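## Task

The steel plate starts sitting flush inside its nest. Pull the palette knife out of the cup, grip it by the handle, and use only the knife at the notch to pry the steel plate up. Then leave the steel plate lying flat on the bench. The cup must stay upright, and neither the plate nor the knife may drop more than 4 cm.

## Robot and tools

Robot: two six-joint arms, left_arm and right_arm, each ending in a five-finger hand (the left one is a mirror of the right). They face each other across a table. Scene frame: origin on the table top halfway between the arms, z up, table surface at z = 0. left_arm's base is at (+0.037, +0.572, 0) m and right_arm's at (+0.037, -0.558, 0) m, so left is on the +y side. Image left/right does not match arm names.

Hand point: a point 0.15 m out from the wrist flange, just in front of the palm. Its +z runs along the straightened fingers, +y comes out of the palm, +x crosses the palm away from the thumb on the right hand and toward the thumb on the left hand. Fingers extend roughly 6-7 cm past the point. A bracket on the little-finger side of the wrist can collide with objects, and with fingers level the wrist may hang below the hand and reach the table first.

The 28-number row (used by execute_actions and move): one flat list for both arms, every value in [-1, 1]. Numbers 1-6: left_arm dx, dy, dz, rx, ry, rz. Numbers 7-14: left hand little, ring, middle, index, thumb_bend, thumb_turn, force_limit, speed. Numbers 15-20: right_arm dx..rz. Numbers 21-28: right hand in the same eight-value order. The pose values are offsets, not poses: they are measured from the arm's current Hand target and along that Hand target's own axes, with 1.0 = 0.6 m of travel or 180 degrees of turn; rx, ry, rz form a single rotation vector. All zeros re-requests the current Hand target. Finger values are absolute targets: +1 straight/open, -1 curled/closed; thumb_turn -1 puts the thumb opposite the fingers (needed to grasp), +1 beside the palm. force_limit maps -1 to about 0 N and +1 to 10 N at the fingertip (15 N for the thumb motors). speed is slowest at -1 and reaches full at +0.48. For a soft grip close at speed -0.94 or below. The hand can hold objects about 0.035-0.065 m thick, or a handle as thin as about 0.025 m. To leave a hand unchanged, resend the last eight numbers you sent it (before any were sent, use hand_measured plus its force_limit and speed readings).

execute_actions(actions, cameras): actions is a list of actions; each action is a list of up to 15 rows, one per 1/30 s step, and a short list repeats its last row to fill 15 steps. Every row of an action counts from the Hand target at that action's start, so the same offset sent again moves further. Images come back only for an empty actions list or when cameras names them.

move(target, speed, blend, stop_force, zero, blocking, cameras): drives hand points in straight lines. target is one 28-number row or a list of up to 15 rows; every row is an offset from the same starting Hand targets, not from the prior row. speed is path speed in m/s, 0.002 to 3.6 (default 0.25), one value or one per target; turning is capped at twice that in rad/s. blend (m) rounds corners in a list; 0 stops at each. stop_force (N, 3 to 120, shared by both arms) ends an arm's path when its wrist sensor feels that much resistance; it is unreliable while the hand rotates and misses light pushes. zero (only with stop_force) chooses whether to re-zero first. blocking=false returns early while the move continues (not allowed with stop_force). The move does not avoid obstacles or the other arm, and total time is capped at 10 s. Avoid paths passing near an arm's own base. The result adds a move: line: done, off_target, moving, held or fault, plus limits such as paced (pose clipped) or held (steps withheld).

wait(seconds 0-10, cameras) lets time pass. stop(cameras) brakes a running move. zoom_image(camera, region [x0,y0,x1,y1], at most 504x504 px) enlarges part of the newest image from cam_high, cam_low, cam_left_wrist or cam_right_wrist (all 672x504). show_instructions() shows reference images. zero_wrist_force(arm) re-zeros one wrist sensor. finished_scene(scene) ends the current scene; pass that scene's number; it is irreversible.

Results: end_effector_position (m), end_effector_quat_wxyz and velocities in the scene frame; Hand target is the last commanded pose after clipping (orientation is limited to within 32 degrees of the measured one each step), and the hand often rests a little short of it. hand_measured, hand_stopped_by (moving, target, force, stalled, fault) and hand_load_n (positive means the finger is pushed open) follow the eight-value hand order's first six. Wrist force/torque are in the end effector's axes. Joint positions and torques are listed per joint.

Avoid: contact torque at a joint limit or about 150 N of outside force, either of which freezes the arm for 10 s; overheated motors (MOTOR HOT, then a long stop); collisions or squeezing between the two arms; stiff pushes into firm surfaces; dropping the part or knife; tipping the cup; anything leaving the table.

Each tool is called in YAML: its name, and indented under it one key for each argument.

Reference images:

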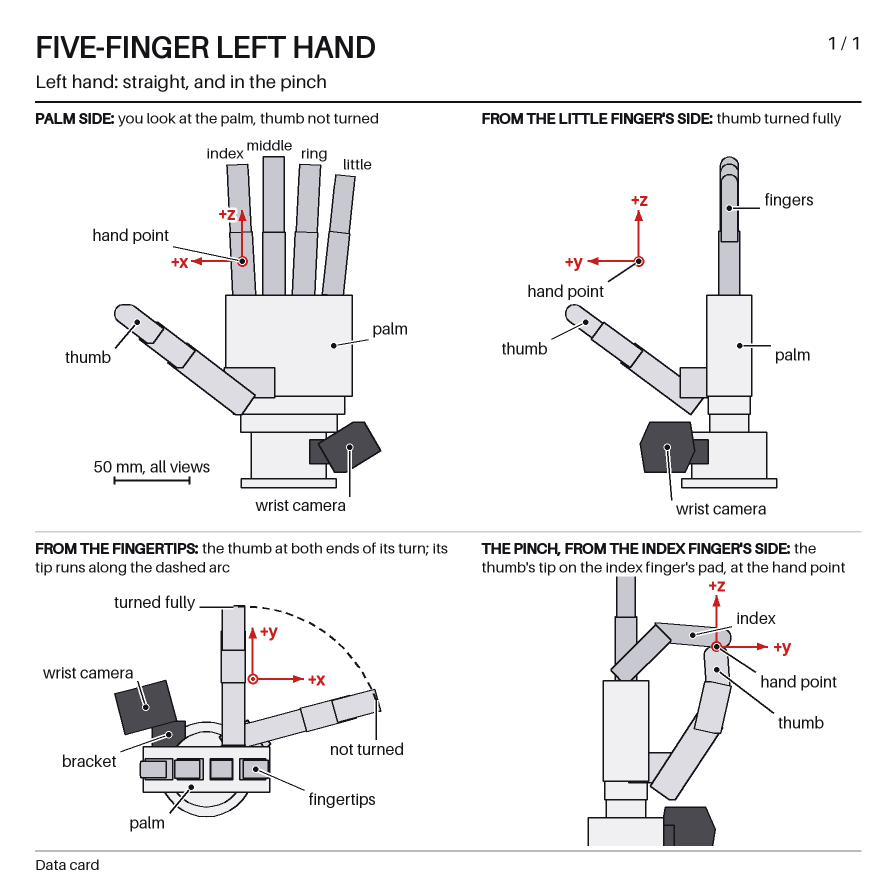

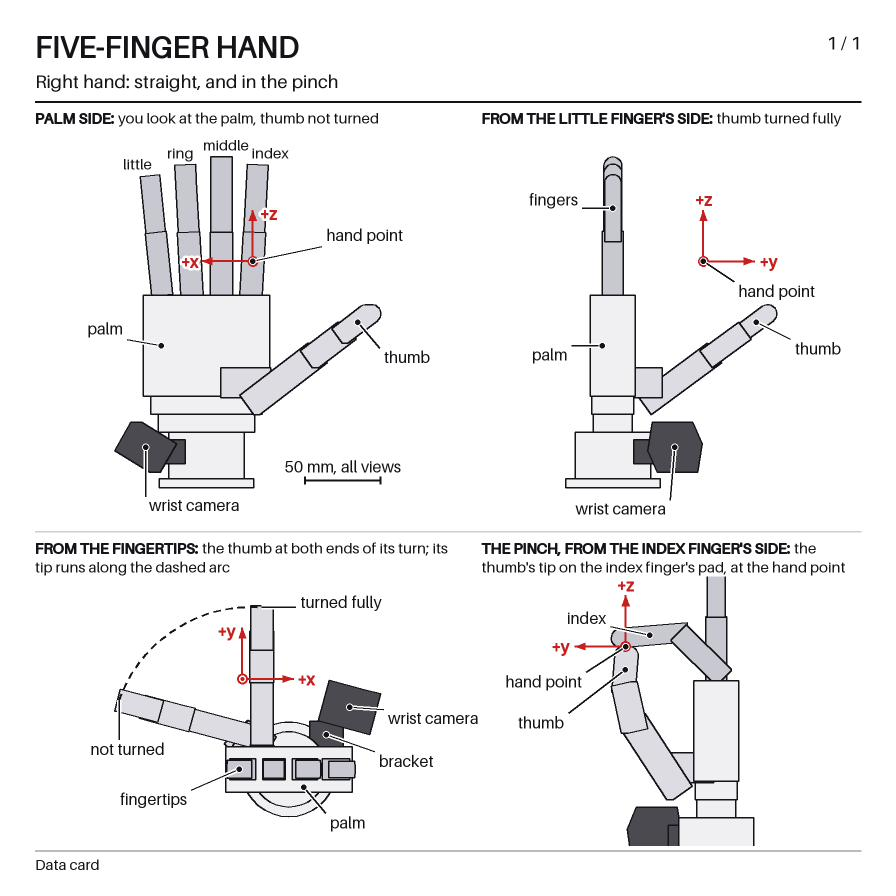

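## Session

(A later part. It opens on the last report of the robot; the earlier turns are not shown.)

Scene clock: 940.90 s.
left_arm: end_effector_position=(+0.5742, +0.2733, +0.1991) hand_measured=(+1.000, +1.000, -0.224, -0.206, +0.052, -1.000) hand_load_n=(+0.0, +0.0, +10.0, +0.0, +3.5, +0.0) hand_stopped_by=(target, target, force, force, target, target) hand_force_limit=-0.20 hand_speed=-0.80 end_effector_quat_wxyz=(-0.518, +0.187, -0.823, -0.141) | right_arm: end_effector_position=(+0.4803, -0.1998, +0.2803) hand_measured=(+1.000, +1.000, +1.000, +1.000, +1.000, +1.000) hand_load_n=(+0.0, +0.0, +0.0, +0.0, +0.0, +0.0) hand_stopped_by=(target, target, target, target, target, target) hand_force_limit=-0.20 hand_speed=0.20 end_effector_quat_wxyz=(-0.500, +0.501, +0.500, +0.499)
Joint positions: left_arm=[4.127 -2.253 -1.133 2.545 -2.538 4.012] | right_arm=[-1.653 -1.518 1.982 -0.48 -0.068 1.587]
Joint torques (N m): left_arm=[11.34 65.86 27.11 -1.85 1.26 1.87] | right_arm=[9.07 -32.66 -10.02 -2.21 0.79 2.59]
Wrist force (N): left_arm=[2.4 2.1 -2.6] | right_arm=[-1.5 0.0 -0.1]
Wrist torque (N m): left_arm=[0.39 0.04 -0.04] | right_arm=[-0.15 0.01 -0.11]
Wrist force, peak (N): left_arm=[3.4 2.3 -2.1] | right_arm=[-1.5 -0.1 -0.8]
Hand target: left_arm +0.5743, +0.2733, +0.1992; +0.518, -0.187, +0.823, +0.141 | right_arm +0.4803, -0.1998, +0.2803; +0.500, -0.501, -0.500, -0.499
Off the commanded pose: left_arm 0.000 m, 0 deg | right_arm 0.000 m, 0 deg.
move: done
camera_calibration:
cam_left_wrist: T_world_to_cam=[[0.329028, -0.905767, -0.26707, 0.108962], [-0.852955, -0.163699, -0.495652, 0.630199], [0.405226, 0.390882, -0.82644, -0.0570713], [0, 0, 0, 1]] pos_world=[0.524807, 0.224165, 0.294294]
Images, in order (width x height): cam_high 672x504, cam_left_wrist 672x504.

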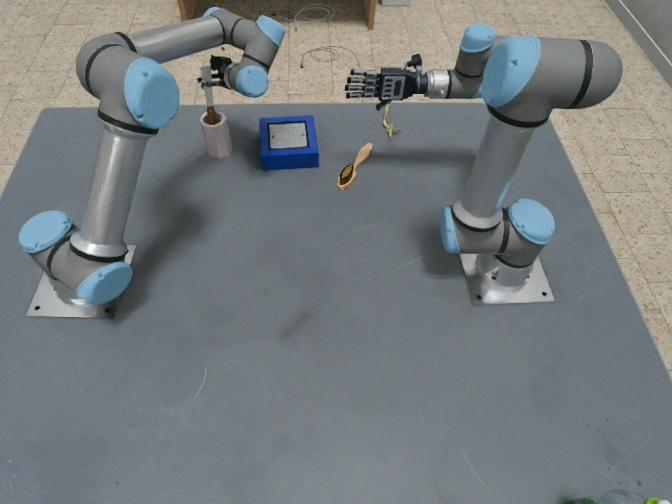

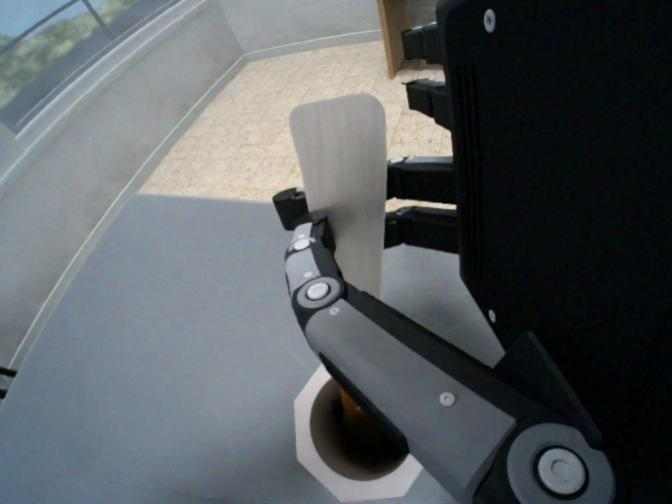

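move:
  target: [-0.12,0,0,0,0,0,1,1,-0.3,-0.25,0.05,-1,-0.2,-0.8,0,0,0,0,0,0,1,1,1,1,1,1,-0.2,0.2]
  speed: 0.07
  cameras: ["cam_left_wrist","cam_high","cam_right_wrist"]

zoom_image:
  camera: "cam_high"
  region: [170, 50, 330, 170]

zoom_image:
  camera: "cam_right_wrist"
  region: [260, 80, 430, 300]

Scene clock: 951.03 s.
left_arm: end_effector_position=(+0.6026, +0.2849, +0.2643) hand_measured=(+1.000, +1.000, -0.224, -0.206, +0.050, -1.000) hand_load_n=(+0.0, +0.0, +9.0, +0.0, -1.5, +0.5) hand_stopped_by=(target, target, force, force, target, target) hand_force_limit=-0.20 hand_speed=-0.80 end_effector_quat_wxyz=(-0.518, +0.187, -0.823, -0.141) | right_arm: end_effector_position=(+0.4803, -0.1998, +0.2803) hand_measured=(+1.000, +1.000, +1.000, +1.000, +1.000, +1.000) hand_load_n=(+0.0, +0.0, +0.0, +0.0, +0.0, +0.0) hand_stopped_by=(target, target, target, target, target, target) hand_force_limit=-0.20 hand_speed=0.20 end_effector_quat_wxyz=(-0.500, +0.501, +0.500, +0.499)
Joint positions: left_arm=[4.172 -2.243 -0.974 2.422 -2.507 4.068] | right_arm=[-1.653 -1.518 1.982 -0.48 -0.068 1.587]
Joint torques (N m): left_arm=[10.99 37.89 26.6 -2.34 1.2 1.81] | right_arm=[8.22 -33.48 -10.63 -2.06 0.64 2.59]
Wrist force (N): left_arm=[2.2 1.7 -1.9] | right_arm=[-1.2 0.2 -0.5]
Wrist torque (N m): left_arm=[0.38 0.03 -0.12] | right_arm=[-0.09 -0.02 -0.09]
Wrist force, peak (N): left_arm=[2.7 2.3 -2.8] | right_arm=[-1.6 -0.2 -0.4]
Hand target: left_arm +0.6026, +0.2849, +0.2644; +0.518, -0.187, +0.823, +0.141 | right_arm +0.4803, -0.1998, +0.2803; +0.500, -0.501, -0.500, -0.499
Off the commanded pose: left_arm 0.000 m, 0 deg | right_arm 0.000 m, 0 deg.
move: done
camera_calibration:
cam_left_wrist: T_world_to_cam=[[0.329028, -0.905767, -0.26707, 0.127538], [-0.852955, -0.163699, -0.495652, 0.688639], [0.405226, 0.390882, -0.82644, -0.0192301], [0, 0, 0, 1]] pos_world=[0.553207, 0.235765, 0.359494]
cam_right_wrist: T_world_to_cam=[[0.967262, -0.0292594, 0.252088, -0.54472], [0.210373, -0.463134, -0.860959, 0.0585051], [0.141942, 0.885805, -0.441817, 0.346424], [0, 0, 0, 1]] pos_world=[0.465406, -0.295707, 0.340744]
Images, in order (width x height): cam_high 672x504, cam_left_wrist 672x504, cam_right_wrist 672x504.

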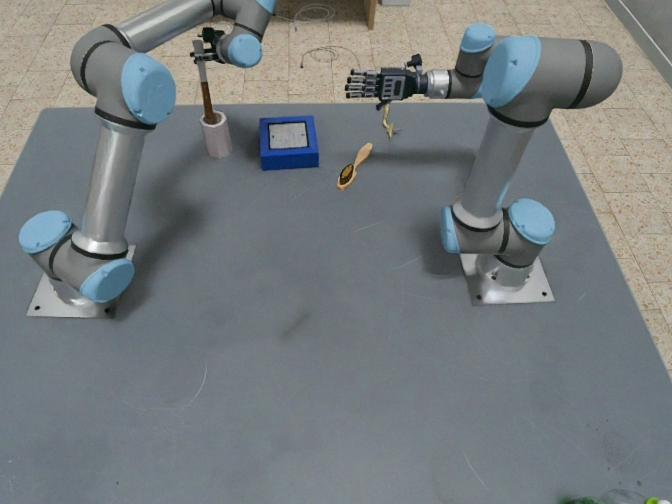

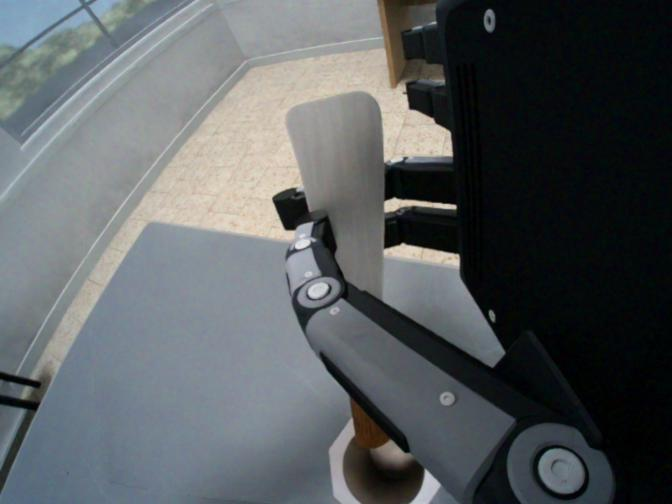

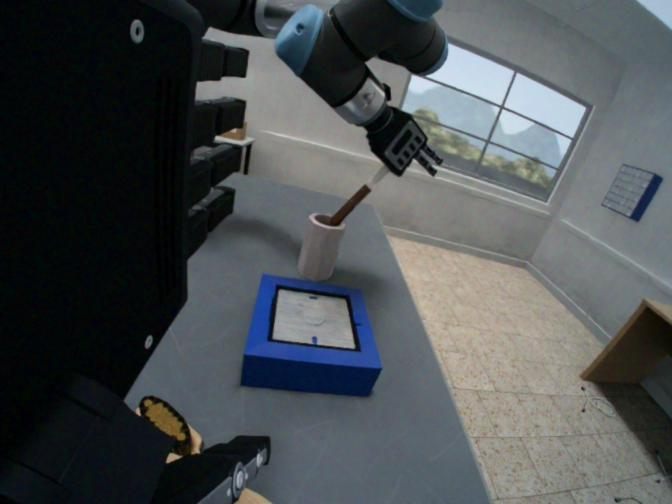

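Scaled by 3.150 from the camera's 672x504 image, which has a finer 960x720 frame.

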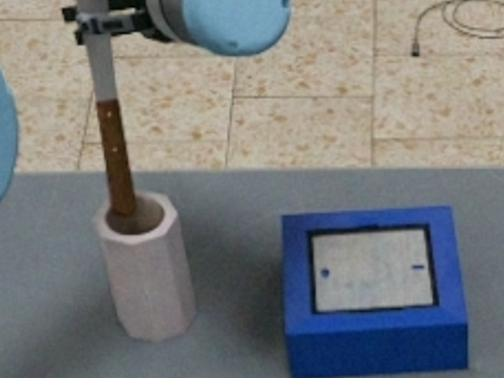

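Scaled by 2.291 from the camera's 672x504 image, which has a finer 960x720 frame.

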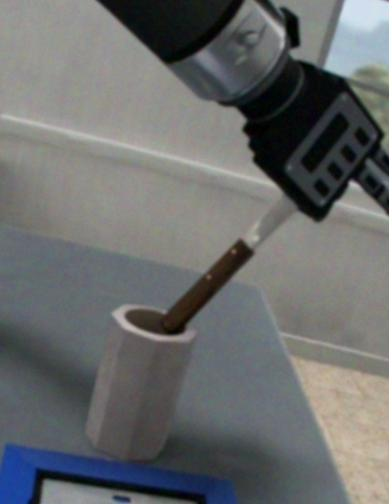

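move:
  target: [-0.12,0,0,0,0,0,1,1,-0.3,-0.25,0.05,-1,-0.2,-0.8,0,0,0,0,0,0,1,1,1,1,1,1,-0.2,0.2]
  speed: 0.07
  cameras: ["cam_left_wrist","cam_high","cam_right_wrist"]

zoom_image:
  camera: "cam_high"
  region: [170, 30, 330, 170]

zoom_image:
  camera: "cam_right_wrist"
  region: [260, 80, 480, 300]

Scene clock: 965.53 s.
left_arm: end_effector_position=(+0.6309, +0.2965, +0.3295) hand_measured=(+1.000, +1.000, -0.224, -0.206, +0.050, -1.000) hand_load_n=(+0.0, +0.0, +6.0, +2.5, -1.0, +0.0) hand_stopped_by=(target, target, force, force, target, target) hand_force_limit=-0.20 hand_speed=-0.80 end_effector_quat_wxyz=(-0.518, +0.187, -0.823, -0.141) | right_arm: end_effector_position=(+0.4803, -0.1998, +0.2803) hand_measured=(+1.000, +1.000, +1.000, +1.000, +1.000, +1.000) hand_load_n=(+0.0, +0.0, +0.0, +0.0, +0.0, +0.0) hand_stopped_by=(target, target, target, target, target, target) hand_force_limit=-0.20 hand_speed=0.20 end_effector_quat_wxyz=(-0.500, +0.501, +0.500, +0.499)
Joint positions: left_arm=[4.215 -2.275 -0.747 2.266 -2.476 4.118] | right_arm=[-1.653 -1.518 1.982 -0.48 -0.068 1.587]
Joint torques (N m): left_arm=[11.28 38.92 26.46 -2.02 1.6 -1.41] | right_arm=[7.93 -32.61 -10.76 -2.22 0.84 2.63]
Wrist force (N): left_arm=[1.6 1.7 -1.2] | right_arm=[-1.1 -0.1 -0.5]
Wrist torque (N m): left_arm=[0.41 -0.05 -0.07] | right_arm=[-0.13 -0.04 -0.09]
Wrist force, peak (N): left_arm=[2.6 1.6 -2.2] | right_arm=[-1.6 0.2 -0.4]
Hand target: left_arm +0.6310, +0.2965, +0.3295; +0.518, -0.187, +0.823, +0.141 | right_arm +0.4803, -0.1998, +0.2803; +0.500, -0.501, -0.500, -0.499
Off the commanded pose: left_arm 0.000 m, 0 deg | right_arm 0.000 m, 0 deg.
move: done
camera_calibration:
cam_left_wrist: T_world_to_cam=[[0.329028, -0.905767, -0.26707, 0.146086], [-0.852955, -0.163699, -0.495652, 0.747028], [0.405226, 0.390882, -0.82644, 0.0185285], [0, 0, 0, 1]] pos_world=[0.581607, 0.247365, 0.424594]
cam_right_wrist: T_world_to_cam=[[0.967262, -0.0292594, 0.252088, -0.54472], [0.210373, -0.463134, -0.860959, 0.0585051], [0.141942, 0.885805, -0.441817, 0.346424], [0, 0, 0, 1]] pos_world=[0.465406, -0.295707, 0.340744]
Images, in order (width x height): cam_high 672x504, cam_left_wrist 672x504, cam_right_wrist 672x504.

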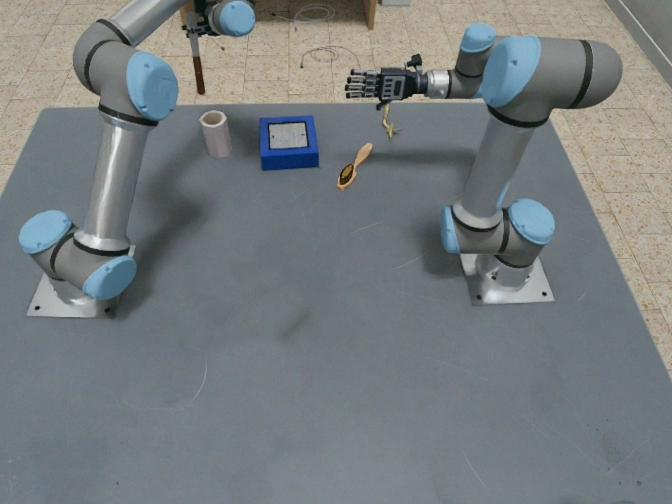

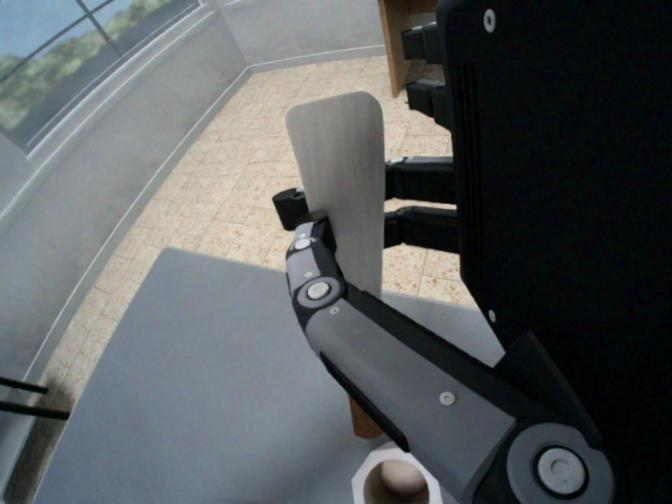

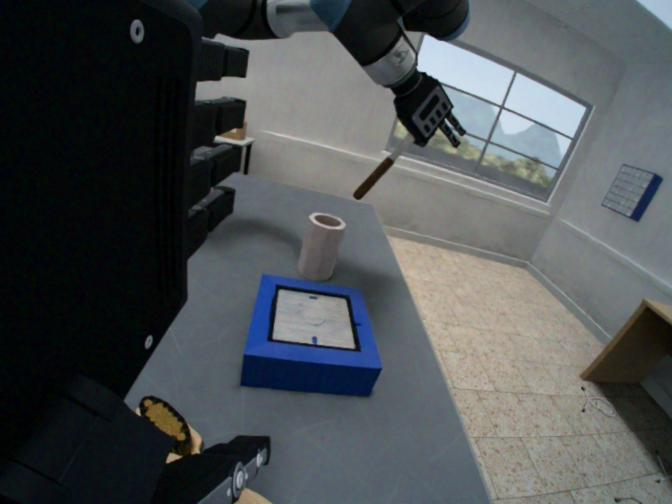

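Scaled by 3.150 from the camera's 672x504 image, which has a finer 960x720 frame.

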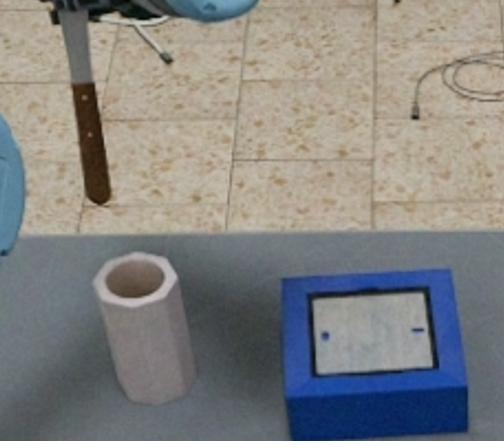

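Scaled by 2.291 from the camera's 672x504 image, which has a finer 960x720 frame.

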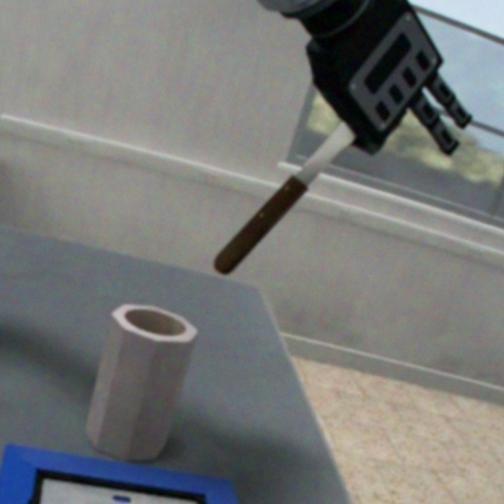

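move:
  target: [0.0655,-0.1848,-0.5133,0.1591,-0.1296,-0.0187,1,1,-0.3,-0.25,0.05,-1,-0.2,-0.8,0,0,0,0,0,0,1,1,1,1,1,1,-0.2,0.2]
  speed: 0.15
  cameras: ["cam_left_wrist","cam_high","cam_right_wrist"]

zoom_image:
  camera: "cam_right_wrist"
  region: [220, 80, 480, 340]

zoom_image:
  camera: "cam_high"
  region: [200, 0, 380, 180]

Scene clock: 1071.37 s.
left_arm: end_effector_position=(+0.4196, +0.0602, +0.4200) hand_measured=(+1.000, +1.000, -0.224, -0.206, +0.050, -1.000) hand_load_n=(+0.0, +0.0, +6.5, +2.0, -0.5, +0.5) hand_stopped_by=(target, target, force, force, target, target) hand_force_limit=-0.20 hand_speed=-0.80 end_effector_quat_wxyz=(+0.706, -0.045, +0.706, -0.045) | right_arm: end_effector_position=(+0.4803, -0.1998, +0.2803) hand_measured=(+1.000, +1.000, +1.000, +1.000, +1.000, +1.000) hand_load_n=(+0.0, +0.0, +0.0, +0.5, +0.0, +0.0) hand_stopped_by=(target, target, target, target, target, target) hand_force_limit=-0.20 hand_speed=0.20 end_effector_quat_wxyz=(-0.500, +0.501, +0.500, +0.499)
Joint positions: left_arm=[3.666 -1.995 -1.126 3.12 -2.681 4.583] | right_arm=[-1.653 -1.518 1.982 -0.48 -0.068 1.587]
Joint torques (N m): left_arm=[-8.08 56.88 14.61 2.61 2.7 1.81] | right_arm=[7.42 -32.23 -10.73 -2.15 0.6 2.59]
Wrist force (N): left_arm=[1.9 2.5 -1.9] | right_arm=[-1.1 0.0 -0.4]
Wrist torque (N m): left_arm=[0.52 -0.10 -0.09] | right_arm=[-0.13 -0.04 -0.09]
Wrist force, peak (N): left_arm=[2.2 2.5 -1.6] | right_arm=[-1.6 -0.1 -0.5]
Hand target: left_arm +0.4196, +0.0602, +0.4200; +0.706, -0.045, +0.706, -0.045 | right_arm +0.4803, -0.1998, +0.2803; +0.500, -0.501, -0.500, -0.499
Off the commanded pose: left_arm 0.000 m, 0 deg | right_arm 0.000 m, 0 deg.
move: done
camera_calibration:
cam_left_wrist: T_world_to_cam=[[-0.0102138, -0.991234, -0.131721, 0.116434], [-0.541995, 0.116187, -0.832311, 0.567068], [0.840319, 0.0628909, -0.538431, -0.0124155], [0, 0, 0, 1]] pos_world=[0.31897, 0.0503082, 0.480629]
cam_right_wrist: T_world_to_cam=[[0.967262, -0.0292594, 0.252088, -0.54472], [0.210373, -0.463134, -0.860959, 0.0585051], [0.141942, 0.885805, -0.441817, 0.346424], [0, 0, 0, 1]] pos_world=[0.465406, -0.295707, 0.340744]
Images, in order (width x height): cam_high 672x504, cam_left_wrist 672x504, cam_right_wrist 672x504.

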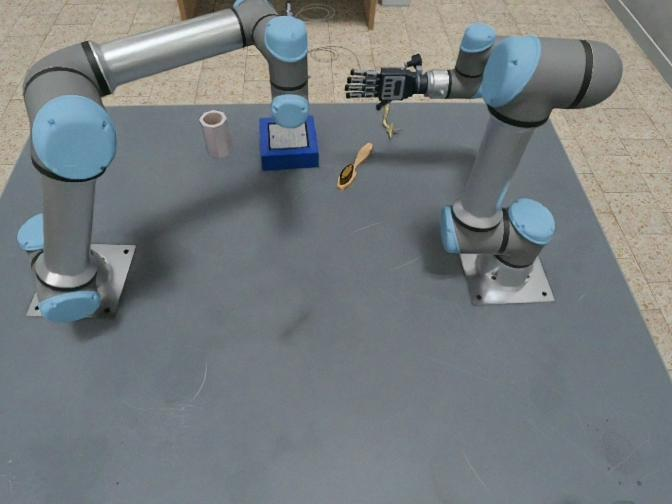

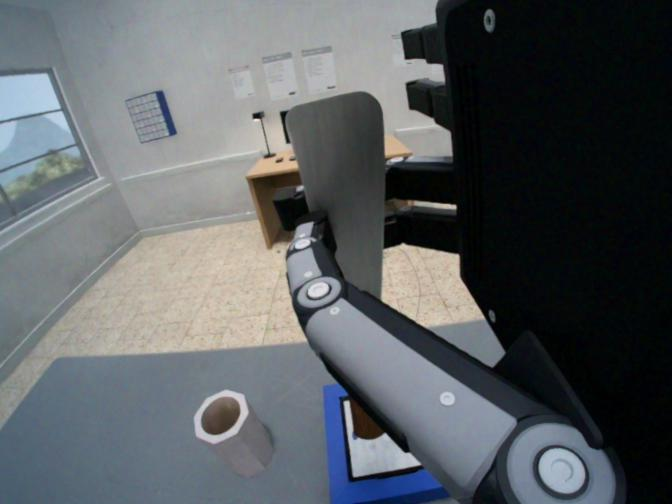

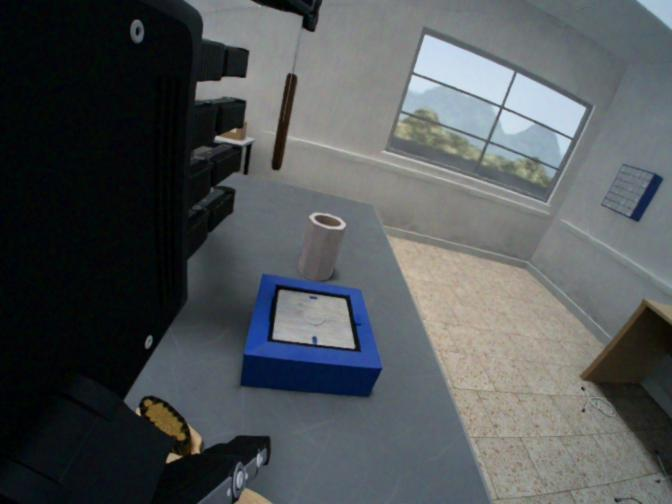

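Scaled by 1.938 from the camera's 672x504 image, which has a finer 960x720 frame.

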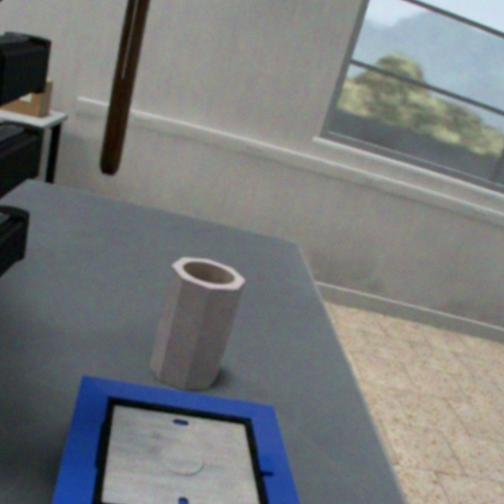

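Scaled by 2.800 from the camera's 672x504 image, which has a finer 960x720 frame.

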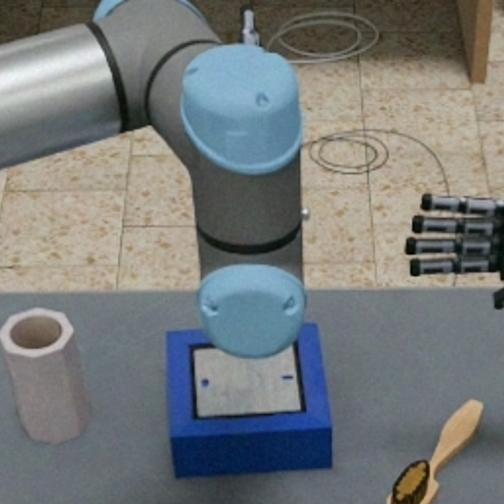

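move:
  target:
    - [0,0,0,0,0,0,1,1,-0.3,-0.25,0.05,-1,-0.2,-0.8,-0.0097,-0.0497,0.1163,0,0,0,1,1,1,1,1,-1,-0.2,0.2]
    - [0,0,0,0,0,0,1,1,-0.3,-0.25,0.05,-1,-0.2,-0.8,-0.0097,-0.0497,0.383,0,0,0,1,1,1,1,1,-1,-0.2,0.2]
  speed: 0.15
  blend: [0.02,0]
  cameras: ["cam_left_wrist","cam_right_wrist","cam_low"]

zoom_image:
  camera: "cam_right_wrist"
  region: [150, 0, 504, 354]

zoom_image:
  camera: "cam_left_wrist"
  region: [250, 250, 504, 504]

Scene clock: 1141.37 s.
left_arm: end_effector_position=(+0.4196, +0.0602, +0.4200) hand_measured=(+1.000, +1.000, -0.224, -0.206, +0.050, -1.000) hand_load_n=(+0.0, +0.0, +6.0, +2.0, -0.5, +0.5) hand_stopped_by=(target, target, force, force, target, target) hand_force_limit=-0.20 hand_speed=-0.80 end_effector_quat_wxyz=(+0.706, -0.045, +0.706, -0.045) | right_arm: end_effector_position=(+0.4504, +0.0299, +0.2742) hand_measured=(+1.000, +1.000, +1.000, +1.000, +1.000, -1.000) hand_load_n=(+0.0, +0.0, +0.0, +0.0, +0.0, +0.0) hand_stopped_by=(target, target, target, target, target, target) hand_force_limit=-0.20 hand_speed=0.20 end_effector_quat_wxyz=(-0.500, +0.501, +0.500, +0.499)
Joint positions: left_arm=[3.666 -1.995 -1.126 3.12 -2.681 4.583] | right_arm=[-1.099 -1.297 1.736 -0.437 0.486 1.57]
Joint torques (N m): left_arm=[-9.27 57.77 14.28 2.33 2.53 1.75] | right_arm=[11.89 -21.69 -28.78 1.82 1.7 -3.14]
Wrist force (N): left_arm=[1.7 2.1 -1.4] | right_arm=[-1.2 0.0 -0.1]
Wrist torque (N m): left_arm=[0.43 -0.05 -0.09] | right_arm=[-0.19 -0.04 0.00]
Wrist force, peak (N): left_arm=[1.7 2.6 -2.2] | right_arm=[-1.3 0.4 -1.1]
Hand target: left_arm +0.4196, +0.0602, +0.4200; +0.706, -0.045, +0.706, -0.045 | right_arm +0.4505, +0.0300, +0.2742; +0.500, -0.501, -0.500, -0.499
Off the commanded pose: left_arm 0.000 m, 0 deg | right_arm 0.000 m, 0 deg.
move: done
camera_calibration:
cam_left_wrist: T_world_to_cam=[[-0.0102038, -0.991233, -0.131729, 0.116434], [-0.541925, 0.116193, -0.832356, 0.567066], [0.840365, 0.0628938, -0.538359, -0.0124648], [0, 0, 0, 1]] pos_world=[0.31897, 0.0503082, 0.480628]
cam_right_wrist: T_world_to_cam=[[0.967258, -0.0292816, 0.252099, -0.507665], [0.210386, -0.463059, -0.860996, 0.166003], [0.141948, 0.885844, -0.441737, 0.144507], [0, 0, 0, 1]] pos_world=[0.435606, -0.0660072, 0.334744]
Images, in order (width x height): cam_low 672x504, cam_left_wrist 672x504, cam_right_wrist 672x504.

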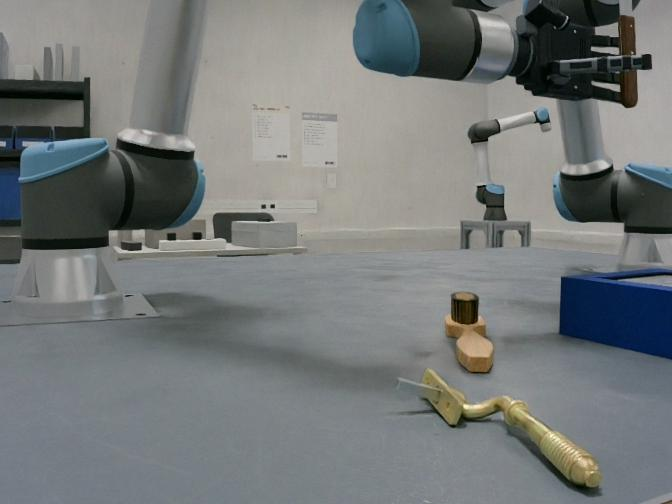

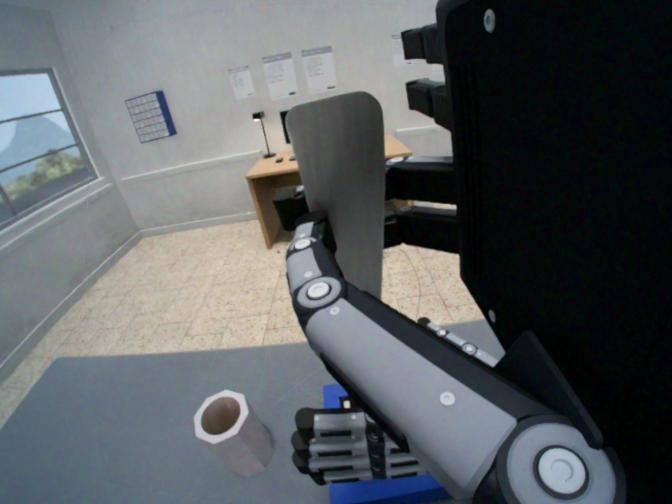

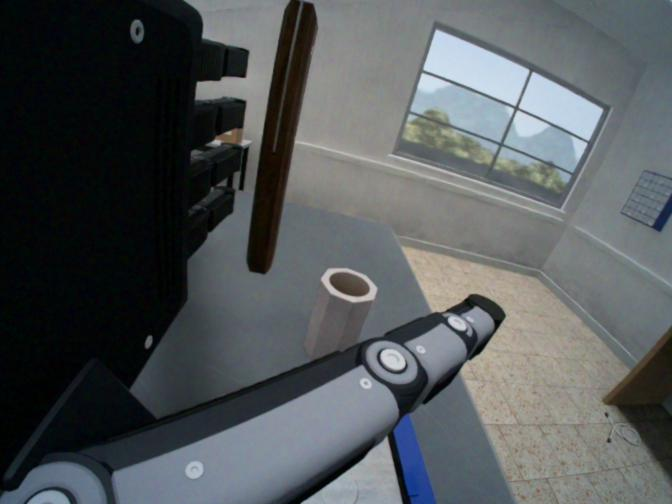

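Scaled by 1.424 from the camera's 672x504 image, which has a finer 960x720 frame.

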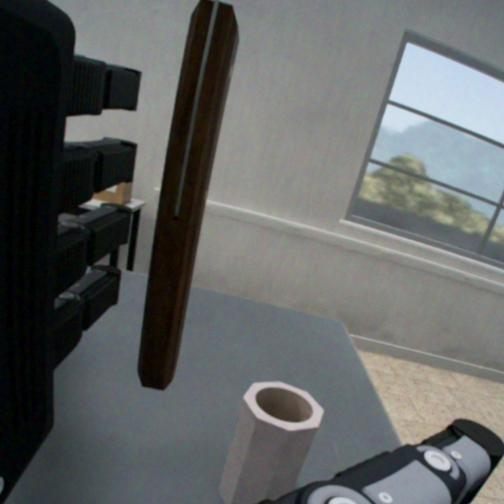

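Scaled by 1.984 from the camera's 672x504 image, which has a finer 960x720 frame.

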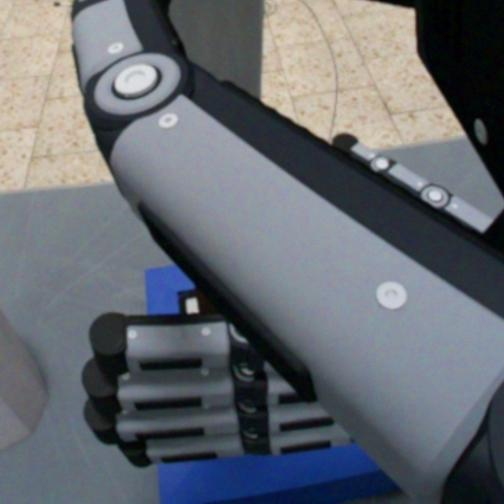

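move:
  target: [0,0,0,0,0,0,1,1,-0.3,-0.25,0.05,-1,-0.2,-0.8,0,0,0.1233,0,0,0,1,1,1,1,1,-1,-0.2,0.2]
  speed: 0.08
  stop_force: 6
  cameras: ["cam_left_wrist","cam_right_wrist","cam_low"]

zoom_image:
  camera: "cam_left_wrist"
  region: [250, 250, 504, 504]

zoom_image:
  camera: "cam_low"
  region: [500, 0, 672, 172]

Scene clock: 1164.77 s.
left_arm: end_effector_position=(+0.4196, +0.0602, +0.4200) hand_measured=(+1.000, +1.000, -0.224, -0.206, +0.050, -1.000) hand_load_n=(+0.0, +0.0, +6.0, +2.0, -0.5, +0.5) hand_stopped_by=(target, target, force, force, target, target) hand_force_limit=-0.20 hand_speed=-0.80 end_effector_quat_wxyz=(+0.706, -0.045, +0.706, -0.045) | right_arm: end_effector_position=(+0.4505, +0.1040, +0.2742) hand_measured=(+1.000, +1.000, +1.000, +1.000, +1.000, -1.000) hand_load_n=(+0.0, +0.0, +0.0, +0.0, +0.0, +0.0) hand_stopped_by=(target, target, target, target, target, target) hand_force_limit=-0.20 hand_speed=0.20 end_effector_quat_wxyz=(-0.500, +0.501, +0.500, +0.499)
Joint positions: left_arm=[3.666 -1.995 -1.126 3.12 -2.681 4.583] | right_arm=[-0.972 -1.177 1.569 -0.39 0.613 1.571]
Joint torques (N m): left_arm=[-7.93 57.6 13.63 2.3 2.44 1.93] | right_arm=[12.21 -27.85 -30.78 1.74 1.48 -3.05]
Wrist force (N): left_arm=[1.6 2.6 -1.9] | right_arm=[-1.4 -0.4 -0.6]
Wrist torque (N m): left_arm=[0.53 -0.06 -0.11] | right_arm=[-0.19 0.00 -0.07]
Wrist force, peak (N): left_arm=[1.9 2.7 -1.8] | right_arm=[-1.6 -0.4 -0.5]
Hand target: left_arm +0.4196, +0.0602, +0.4200; +0.706, -0.045, +0.706, -0.045 | right_arm +0.4505, +0.1040, +0.2742; +0.500, -0.501, -0.500, -0.499
Off the commanded pose: left_arm 0.000 m, 0 deg | right_arm 0.000 m, 0 deg.
move: done
camera_calibration:
cam_left_wrist: T_world_to_cam=[[-0.0102038, -0.991233, -0.131729, 0.116434], [-0.541925, 0.116193, -0.832356, 0.567066], [0.840365, 0.0628938, -0.538359, -0.0124648], [0, 0, 0, 1]] pos_world=[0.31897, 0.0503082, 0.480628]
cam_right_wrist: T_world_to_cam=[[0.967262, -0.0292594, 0.252088, -0.505468], [0.210373, -0.463134, -0.860959, 0.200223], [0.141942, 0.885805, -0.441817, 0.0788517], [0, 0, 0, 1]] pos_world=[0.435606, 0.00809308, 0.334644]
Images, in order (width x height): cam_low 672x504, cam_left_wrist 672x504, cam_right_wrist 672x504.

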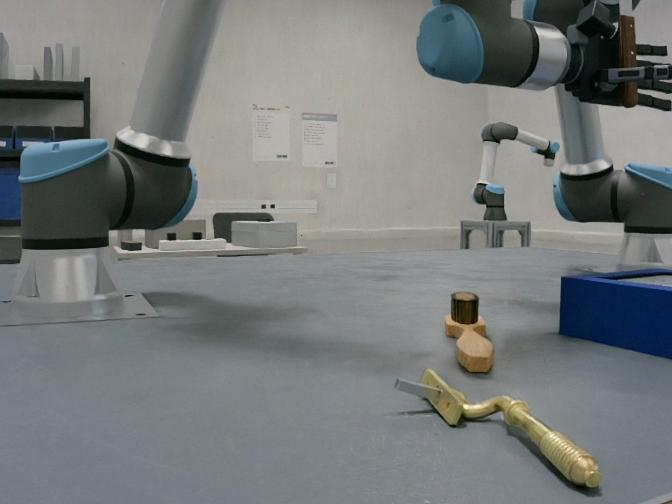

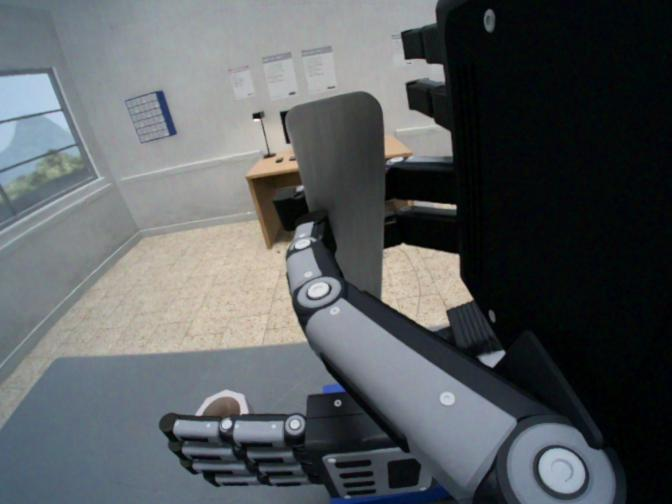

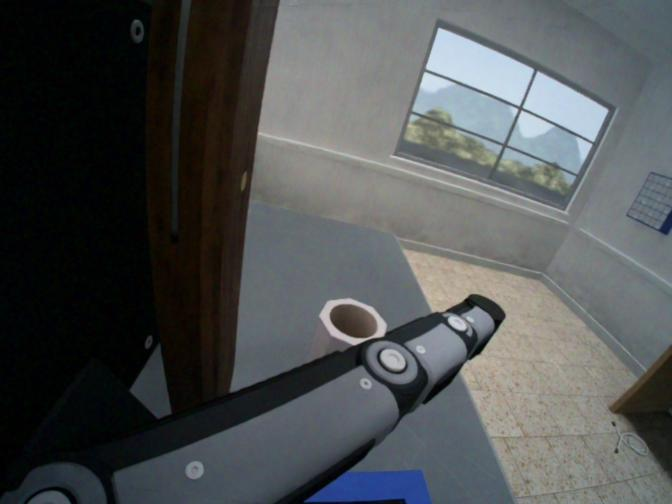

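Scaled by 1.984 from the camera's 672x504 image, which has a finer 960x720 frame.

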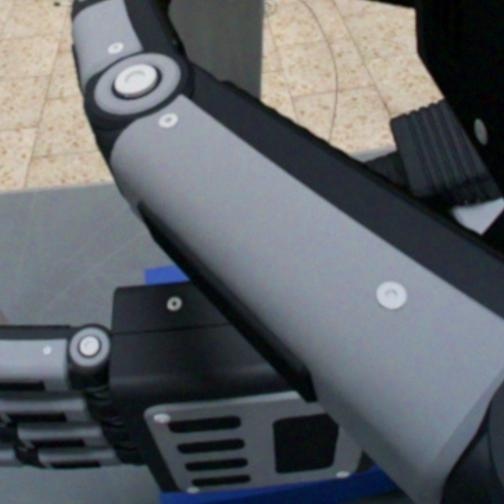

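Scaled by 2.930 from the camera's 672x504 image, which has a finer 960x720 frame.

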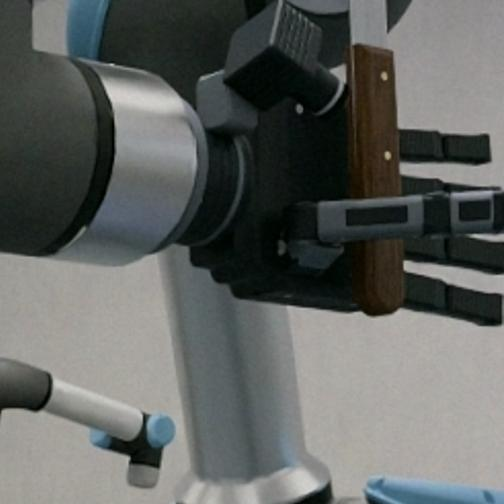

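move:
  target: [0,0,0,0,0,0,1,1,-0.3,-0.25,0.05,-1,-0.2,-0.8,0,0.03,0,0,0,0,1,1,1,1,1,-1,-0.2,0.2]
  speed: 0.012
  stop_force: 3
  cameras: ["cam_left_wrist","cam_right_wrist","cam_low"]

zoom_image:
  camera: "cam_low"
  region: [500, 0, 672, 172]

Scene clock: 1189.30 s.
left_arm: end_effector_position=(+0.4196, +0.0602, +0.4200) hand_measured=(+1.000, +1.000, -0.224, -0.206, +0.050, -1.000) hand_load_n=(+0.0, +0.0, +3.5, +15.0, +0.0, +1.0) hand_stopped_by=(target, target, force, force, target, target) hand_force_limit=-0.20 hand_speed=-0.80 end_effector_quat_wxyz=(+0.706, -0.045, +0.706, -0.045) | right_arm: end_effector_position=(+0.4656, +0.1040, +0.2741) hand_measured=(+1.000, +1.000, +1.000, +1.000, +1.000, -1.000) hand_load_n=(+0.0, +0.0, +0.0, +0.0, +0.0, +0.0) hand_stopped_by=(target, target, target, target, target, target) hand_force_limit=-0.20 hand_speed=0.20 end_effector_quat_wxyz=(-0.500, +0.501, +0.500, +0.499)
Joint positions: left_arm=[3.666 -1.995 -1.126 3.12 -2.681 4.583] | right_arm=[-0.988 -1.154 1.536 -0.38 0.597 1.571]
Joint torques (N m): left_arm=[-8.7 56.63 14.73 1.57 2.37 1.47] | right_arm=[10.66 -51.33 -12.65 -3.3 2.07 -2.71]
Wrist force (N): left_arm=[0.6 2.6 1.2] | right_arm=[-2.0 -3.3 -0.9]
Wrist torque (N m): left_arm=[0.48 -0.23 -0.10] | right_arm=[-0.35 0.04 -0.31]
Wrist force, peak (N): left_arm=[1.9 2.6 -2.2] | right_arm=[-1.9 -3.7 -1.1]
Hand target: left_arm +0.4196, +0.0602, +0.4200; +0.706, -0.045, +0.706, -0.045 | right_arm +0.4656, +0.1040, +0.2741; +0.500, -0.501, -0.500, -0.499 (not the last commanded pose)
Off the commanded pose: left_arm 0.000 m, 0 deg | right_arm 0.003 m, 0 deg.
move: contact (right_arm)
camera_calibration:
cam_left_wrist: T_world_to_cam=[[-0.0102038, -0.991233, -0.131729, 0.116434], [-0.541925, 0.116193, -0.832356, 0.567066], [0.840365, 0.0628938, -0.538359, -0.0124648], [0, 0, 0, 1]] pos_world=[0.31897, 0.0503082, 0.480628]
cam_right_wrist: T_world_to_cam=[[0.967282, -0.0293053, 0.252005, -0.520055], [0.21028, -0.463132, -0.860983, 0.197096], [0.141943, 0.885805, -0.441817, 0.0767078], [0, 0, 0, 1]] pos_world=[0.450707, 0.00809309, 0.334644]
Images, in order (width x height): cam_low 672x504, cam_left_wrist 672x504, cam_right_wrist 672x504.

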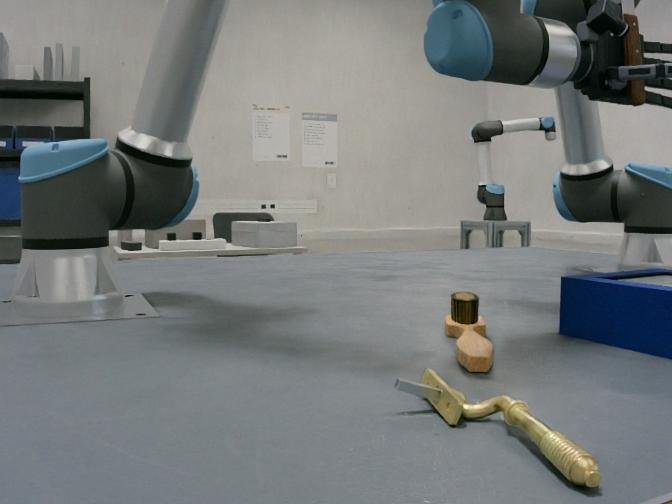

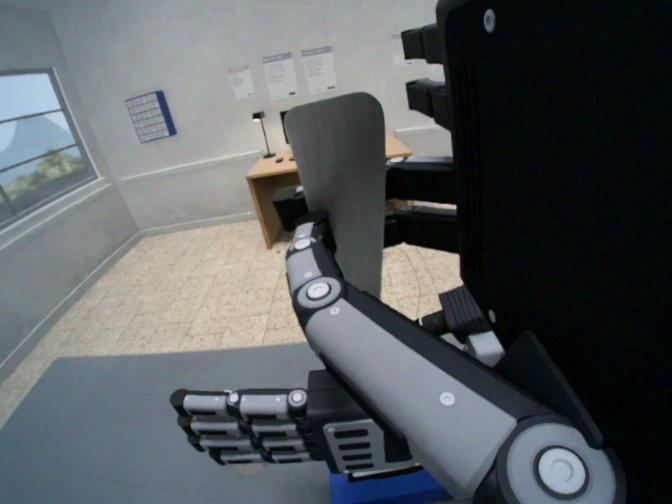

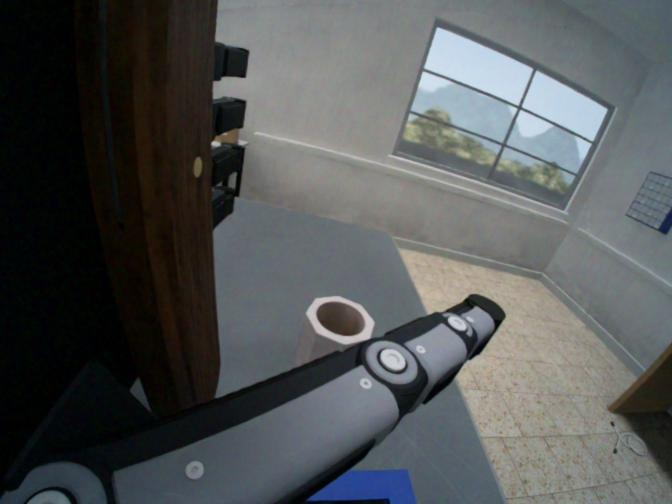

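Scaled by 2.930 from the camera's 672x504 image, which has a finer 960x720 frame.

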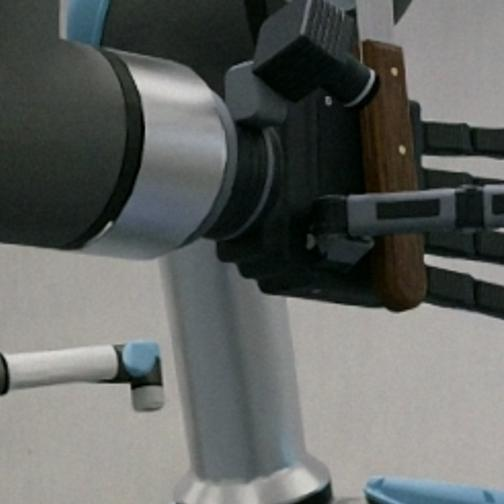

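execute_actions:
  actions:
    - [[0,0,0,0,0,0,1,1,-0.3,-0.25,0.05,-1,-0.2,-0.8,0,0,0,0,0,0,-0.05,-0.05,-0.05,-0.05,0.6,-1,-0.3,-0.3]]
  cameras: []

wait:
  seconds: 1
  cameras: ["cam_low","cam_right_wrist"]

zoom_image:
  camera: "cam_low"
  region: [500, 0, 672, 172]

Scene clock: 1201.33 s.
left_arm: end_effector_position=(+0.4196, +0.0602, +0.4200) hand_measured=(+1.000, +1.000, -0.224, -0.206, +0.050, -1.000) hand_load_n=(+0.0, +0.0, +4.0, +15.0, +0.0, +1.0) hand_stopped_by=(target, target, force, force, target, target) hand_force_limit=-0.20 hand_speed=-0.80 end_effector_quat_wxyz=(+0.706, -0.045, +0.706, -0.045) | right_arm: end_effector_position=(+0.4656, +0.1040, +0.2741) hand_measured=(-0.050, -0.050, -0.050, -0.050, +0.600, -1.000) hand_load_n=(+0.0, +0.0, +0.0, +0.0, +0.0, +0.0) hand_stopped_by=(target, target, target, target, target, target) hand_force_limit=-0.30 hand_speed=-0.30 end_effector_quat_wxyz=(-0.500, +0.501, +0.500, +0.499)
Joint positions: left_arm=[3.666 -1.995 -1.126 3.12 -2.681 4.583] | right_arm=[-0.988 -1.154 1.536 -0.38 0.597 1.571]
Joint torques (N m): left_arm=[-8.7 56.4 16.75 0.16 2.06 0.7] | right_arm=[9.79 -51.46 -14.51 -2.44 0.42 -2.82]
Wrist force (N): left_arm=[0.8 2.7 0.9] | right_arm=[-1.9 -3.3 -1.0]
Wrist torque (N m): left_arm=[0.51 -0.27 -0.09] | right_arm=[-0.34 0.03 -0.28]
Wrist force, peak (N): left_arm=[1.0 3.0 1.1] | right_arm=[-2.4 -3.5 -1.1]
Hand target: left_arm +0.4196, +0.0602, +0.4200; +0.706, -0.045, +0.706, -0.045 | right_arm +0.4656, +0.1040, +0.2741; +0.500, -0.501, -0.500, -0.499
Off the commanded pose: left_arm 0.000 m, 0 deg | right_arm 0.000 m, 0 deg.
Step readings (end_effector_position of left_arm | right_arm):
0: (+0.4196, +0.0602, +0.4200) | (+0.4656, +0.1040, +0.2741)
1: (+0.4196, +0.0602, +0.4200) | (+0.4656, +0.1040, +0.2741)
2: (+0.4196, +0.0602, +0.4200) | (+0.4656, +0.1040, +0.2741)
4: (+0.4196, +0.0602, +0.4200) | (+0.4656, +0.1040, +0.2741)
8: (+0.4196, +0.0602, +0.4200) | (+0.4656, +0.1040, +0.2741)
15: (+0.4196, +0.0602, +0.4200) | (+0.4656, +0.1040, +0.2741)
No camera images: "cameras" was empty.

Scene clock: 1202.33 s.
left_arm: end_effector_position=(+0.4196, +0.0602, +0.4200) hand_measured=(+1.000, +1.000, -0.224, -0.206, +0.050, -1.000) hand_load_n=(+0.0, +0.0, +3.5, +15.0, +0.0, +1.0) hand_stopped_by=(target, target, force, force, target, target) hand_force_limit=-0.20 hand_speed=-0.80 end_effector_quat_wxyz=(+0.706, -0.045, +0.706, -0.045) | right_arm: end_effector_position=(+0.4656, +0.1040, +0.2741) hand_measured=(-0.050, -0.050, -0.050, -0.050, +0.600, -1.000) hand_load_n=(+0.0, +0.0, +0.0, +0.0, +0.0, +0.0) hand_stopped_by=(target, target, target, target, target, target) hand_force_limit=-0.30 hand_speed=-0.30 end_effector_quat_wxyz=(-0.500, +0.501, +0.500, +0.499)
Joint positions: left_arm=[3.666 -1.995 -1.126 3.12 -2.681 4.583] | right_arm=[-0.988 -1.154 1.536 -0.38 0.597 1.571]
Joint torques (N m): left_arm=[-8.42 56.07 16.05 -0.31 2.1 0.58] | right_arm=[8.67 -50.78 -13.68 -1.31 -0.54 -2.92]
Wrist force (N): left_arm=[1.1 2.5 0.7] | right_arm=[-2.1 -3.4 -1.0]
Wrist torque (N m): left_arm=[0.49 -0.29 -0.07] | right_arm=[-0.36 0.02 -0.28]
Wrist force, peak (N): left_arm=[1.1 2.8 1.2] | right_arm=[-2.2 -3.5 -0.9]
Hand target: left_arm +0.4196, +0.0602, +0.4200; +0.706, -0.045, +0.706, -0.045 | right_arm +0.4656, +0.1040, +0.2741; +0.500, -0.501, -0.500, -0.499
Off the commanded pose: left_arm 0.000 m, 0 deg | right_arm 0.000 m, 0 deg.
wait: 1.00 s; at rest by 0.17 s
camera_calibration:
cam_right_wrist: T_world_to_cam=[[0.967278, -0.0293274, 0.252016, -0.520057], [0.210292, -0.463056, -0.861021, 0.197103], [0.141949, 0.885844, -0.441737, 0.076678], [0, 0, 0, 1]] pos_world=[0.450707, 0.00809286, 0.334644]
Images, in order (width x height): cam_low 672x504, cam_right_wrist 672x504.

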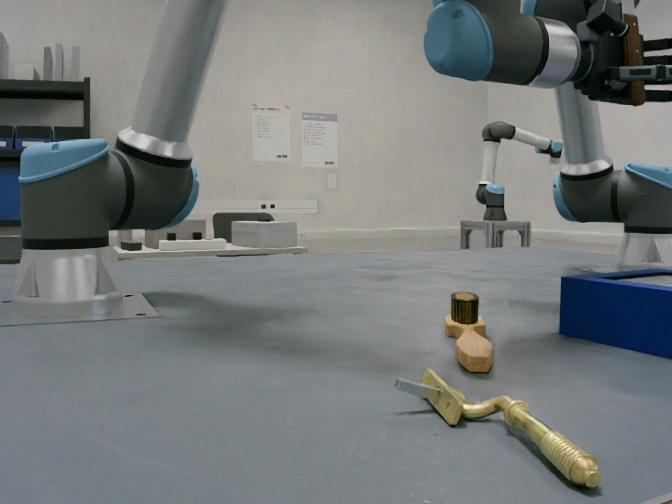

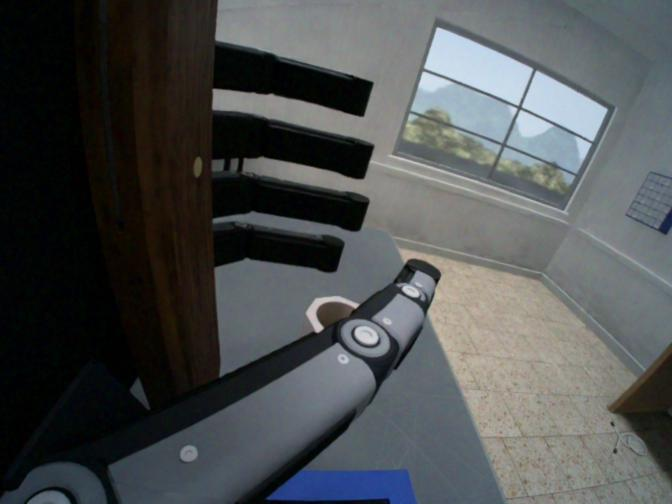

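Scaled by 2.930 from the camera's 672x504 image, which has a finer 960x720 frame.

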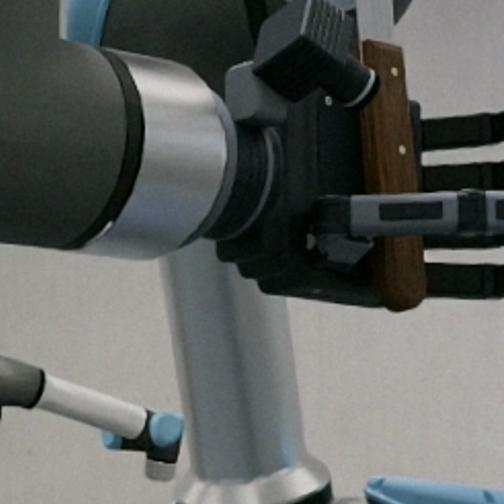

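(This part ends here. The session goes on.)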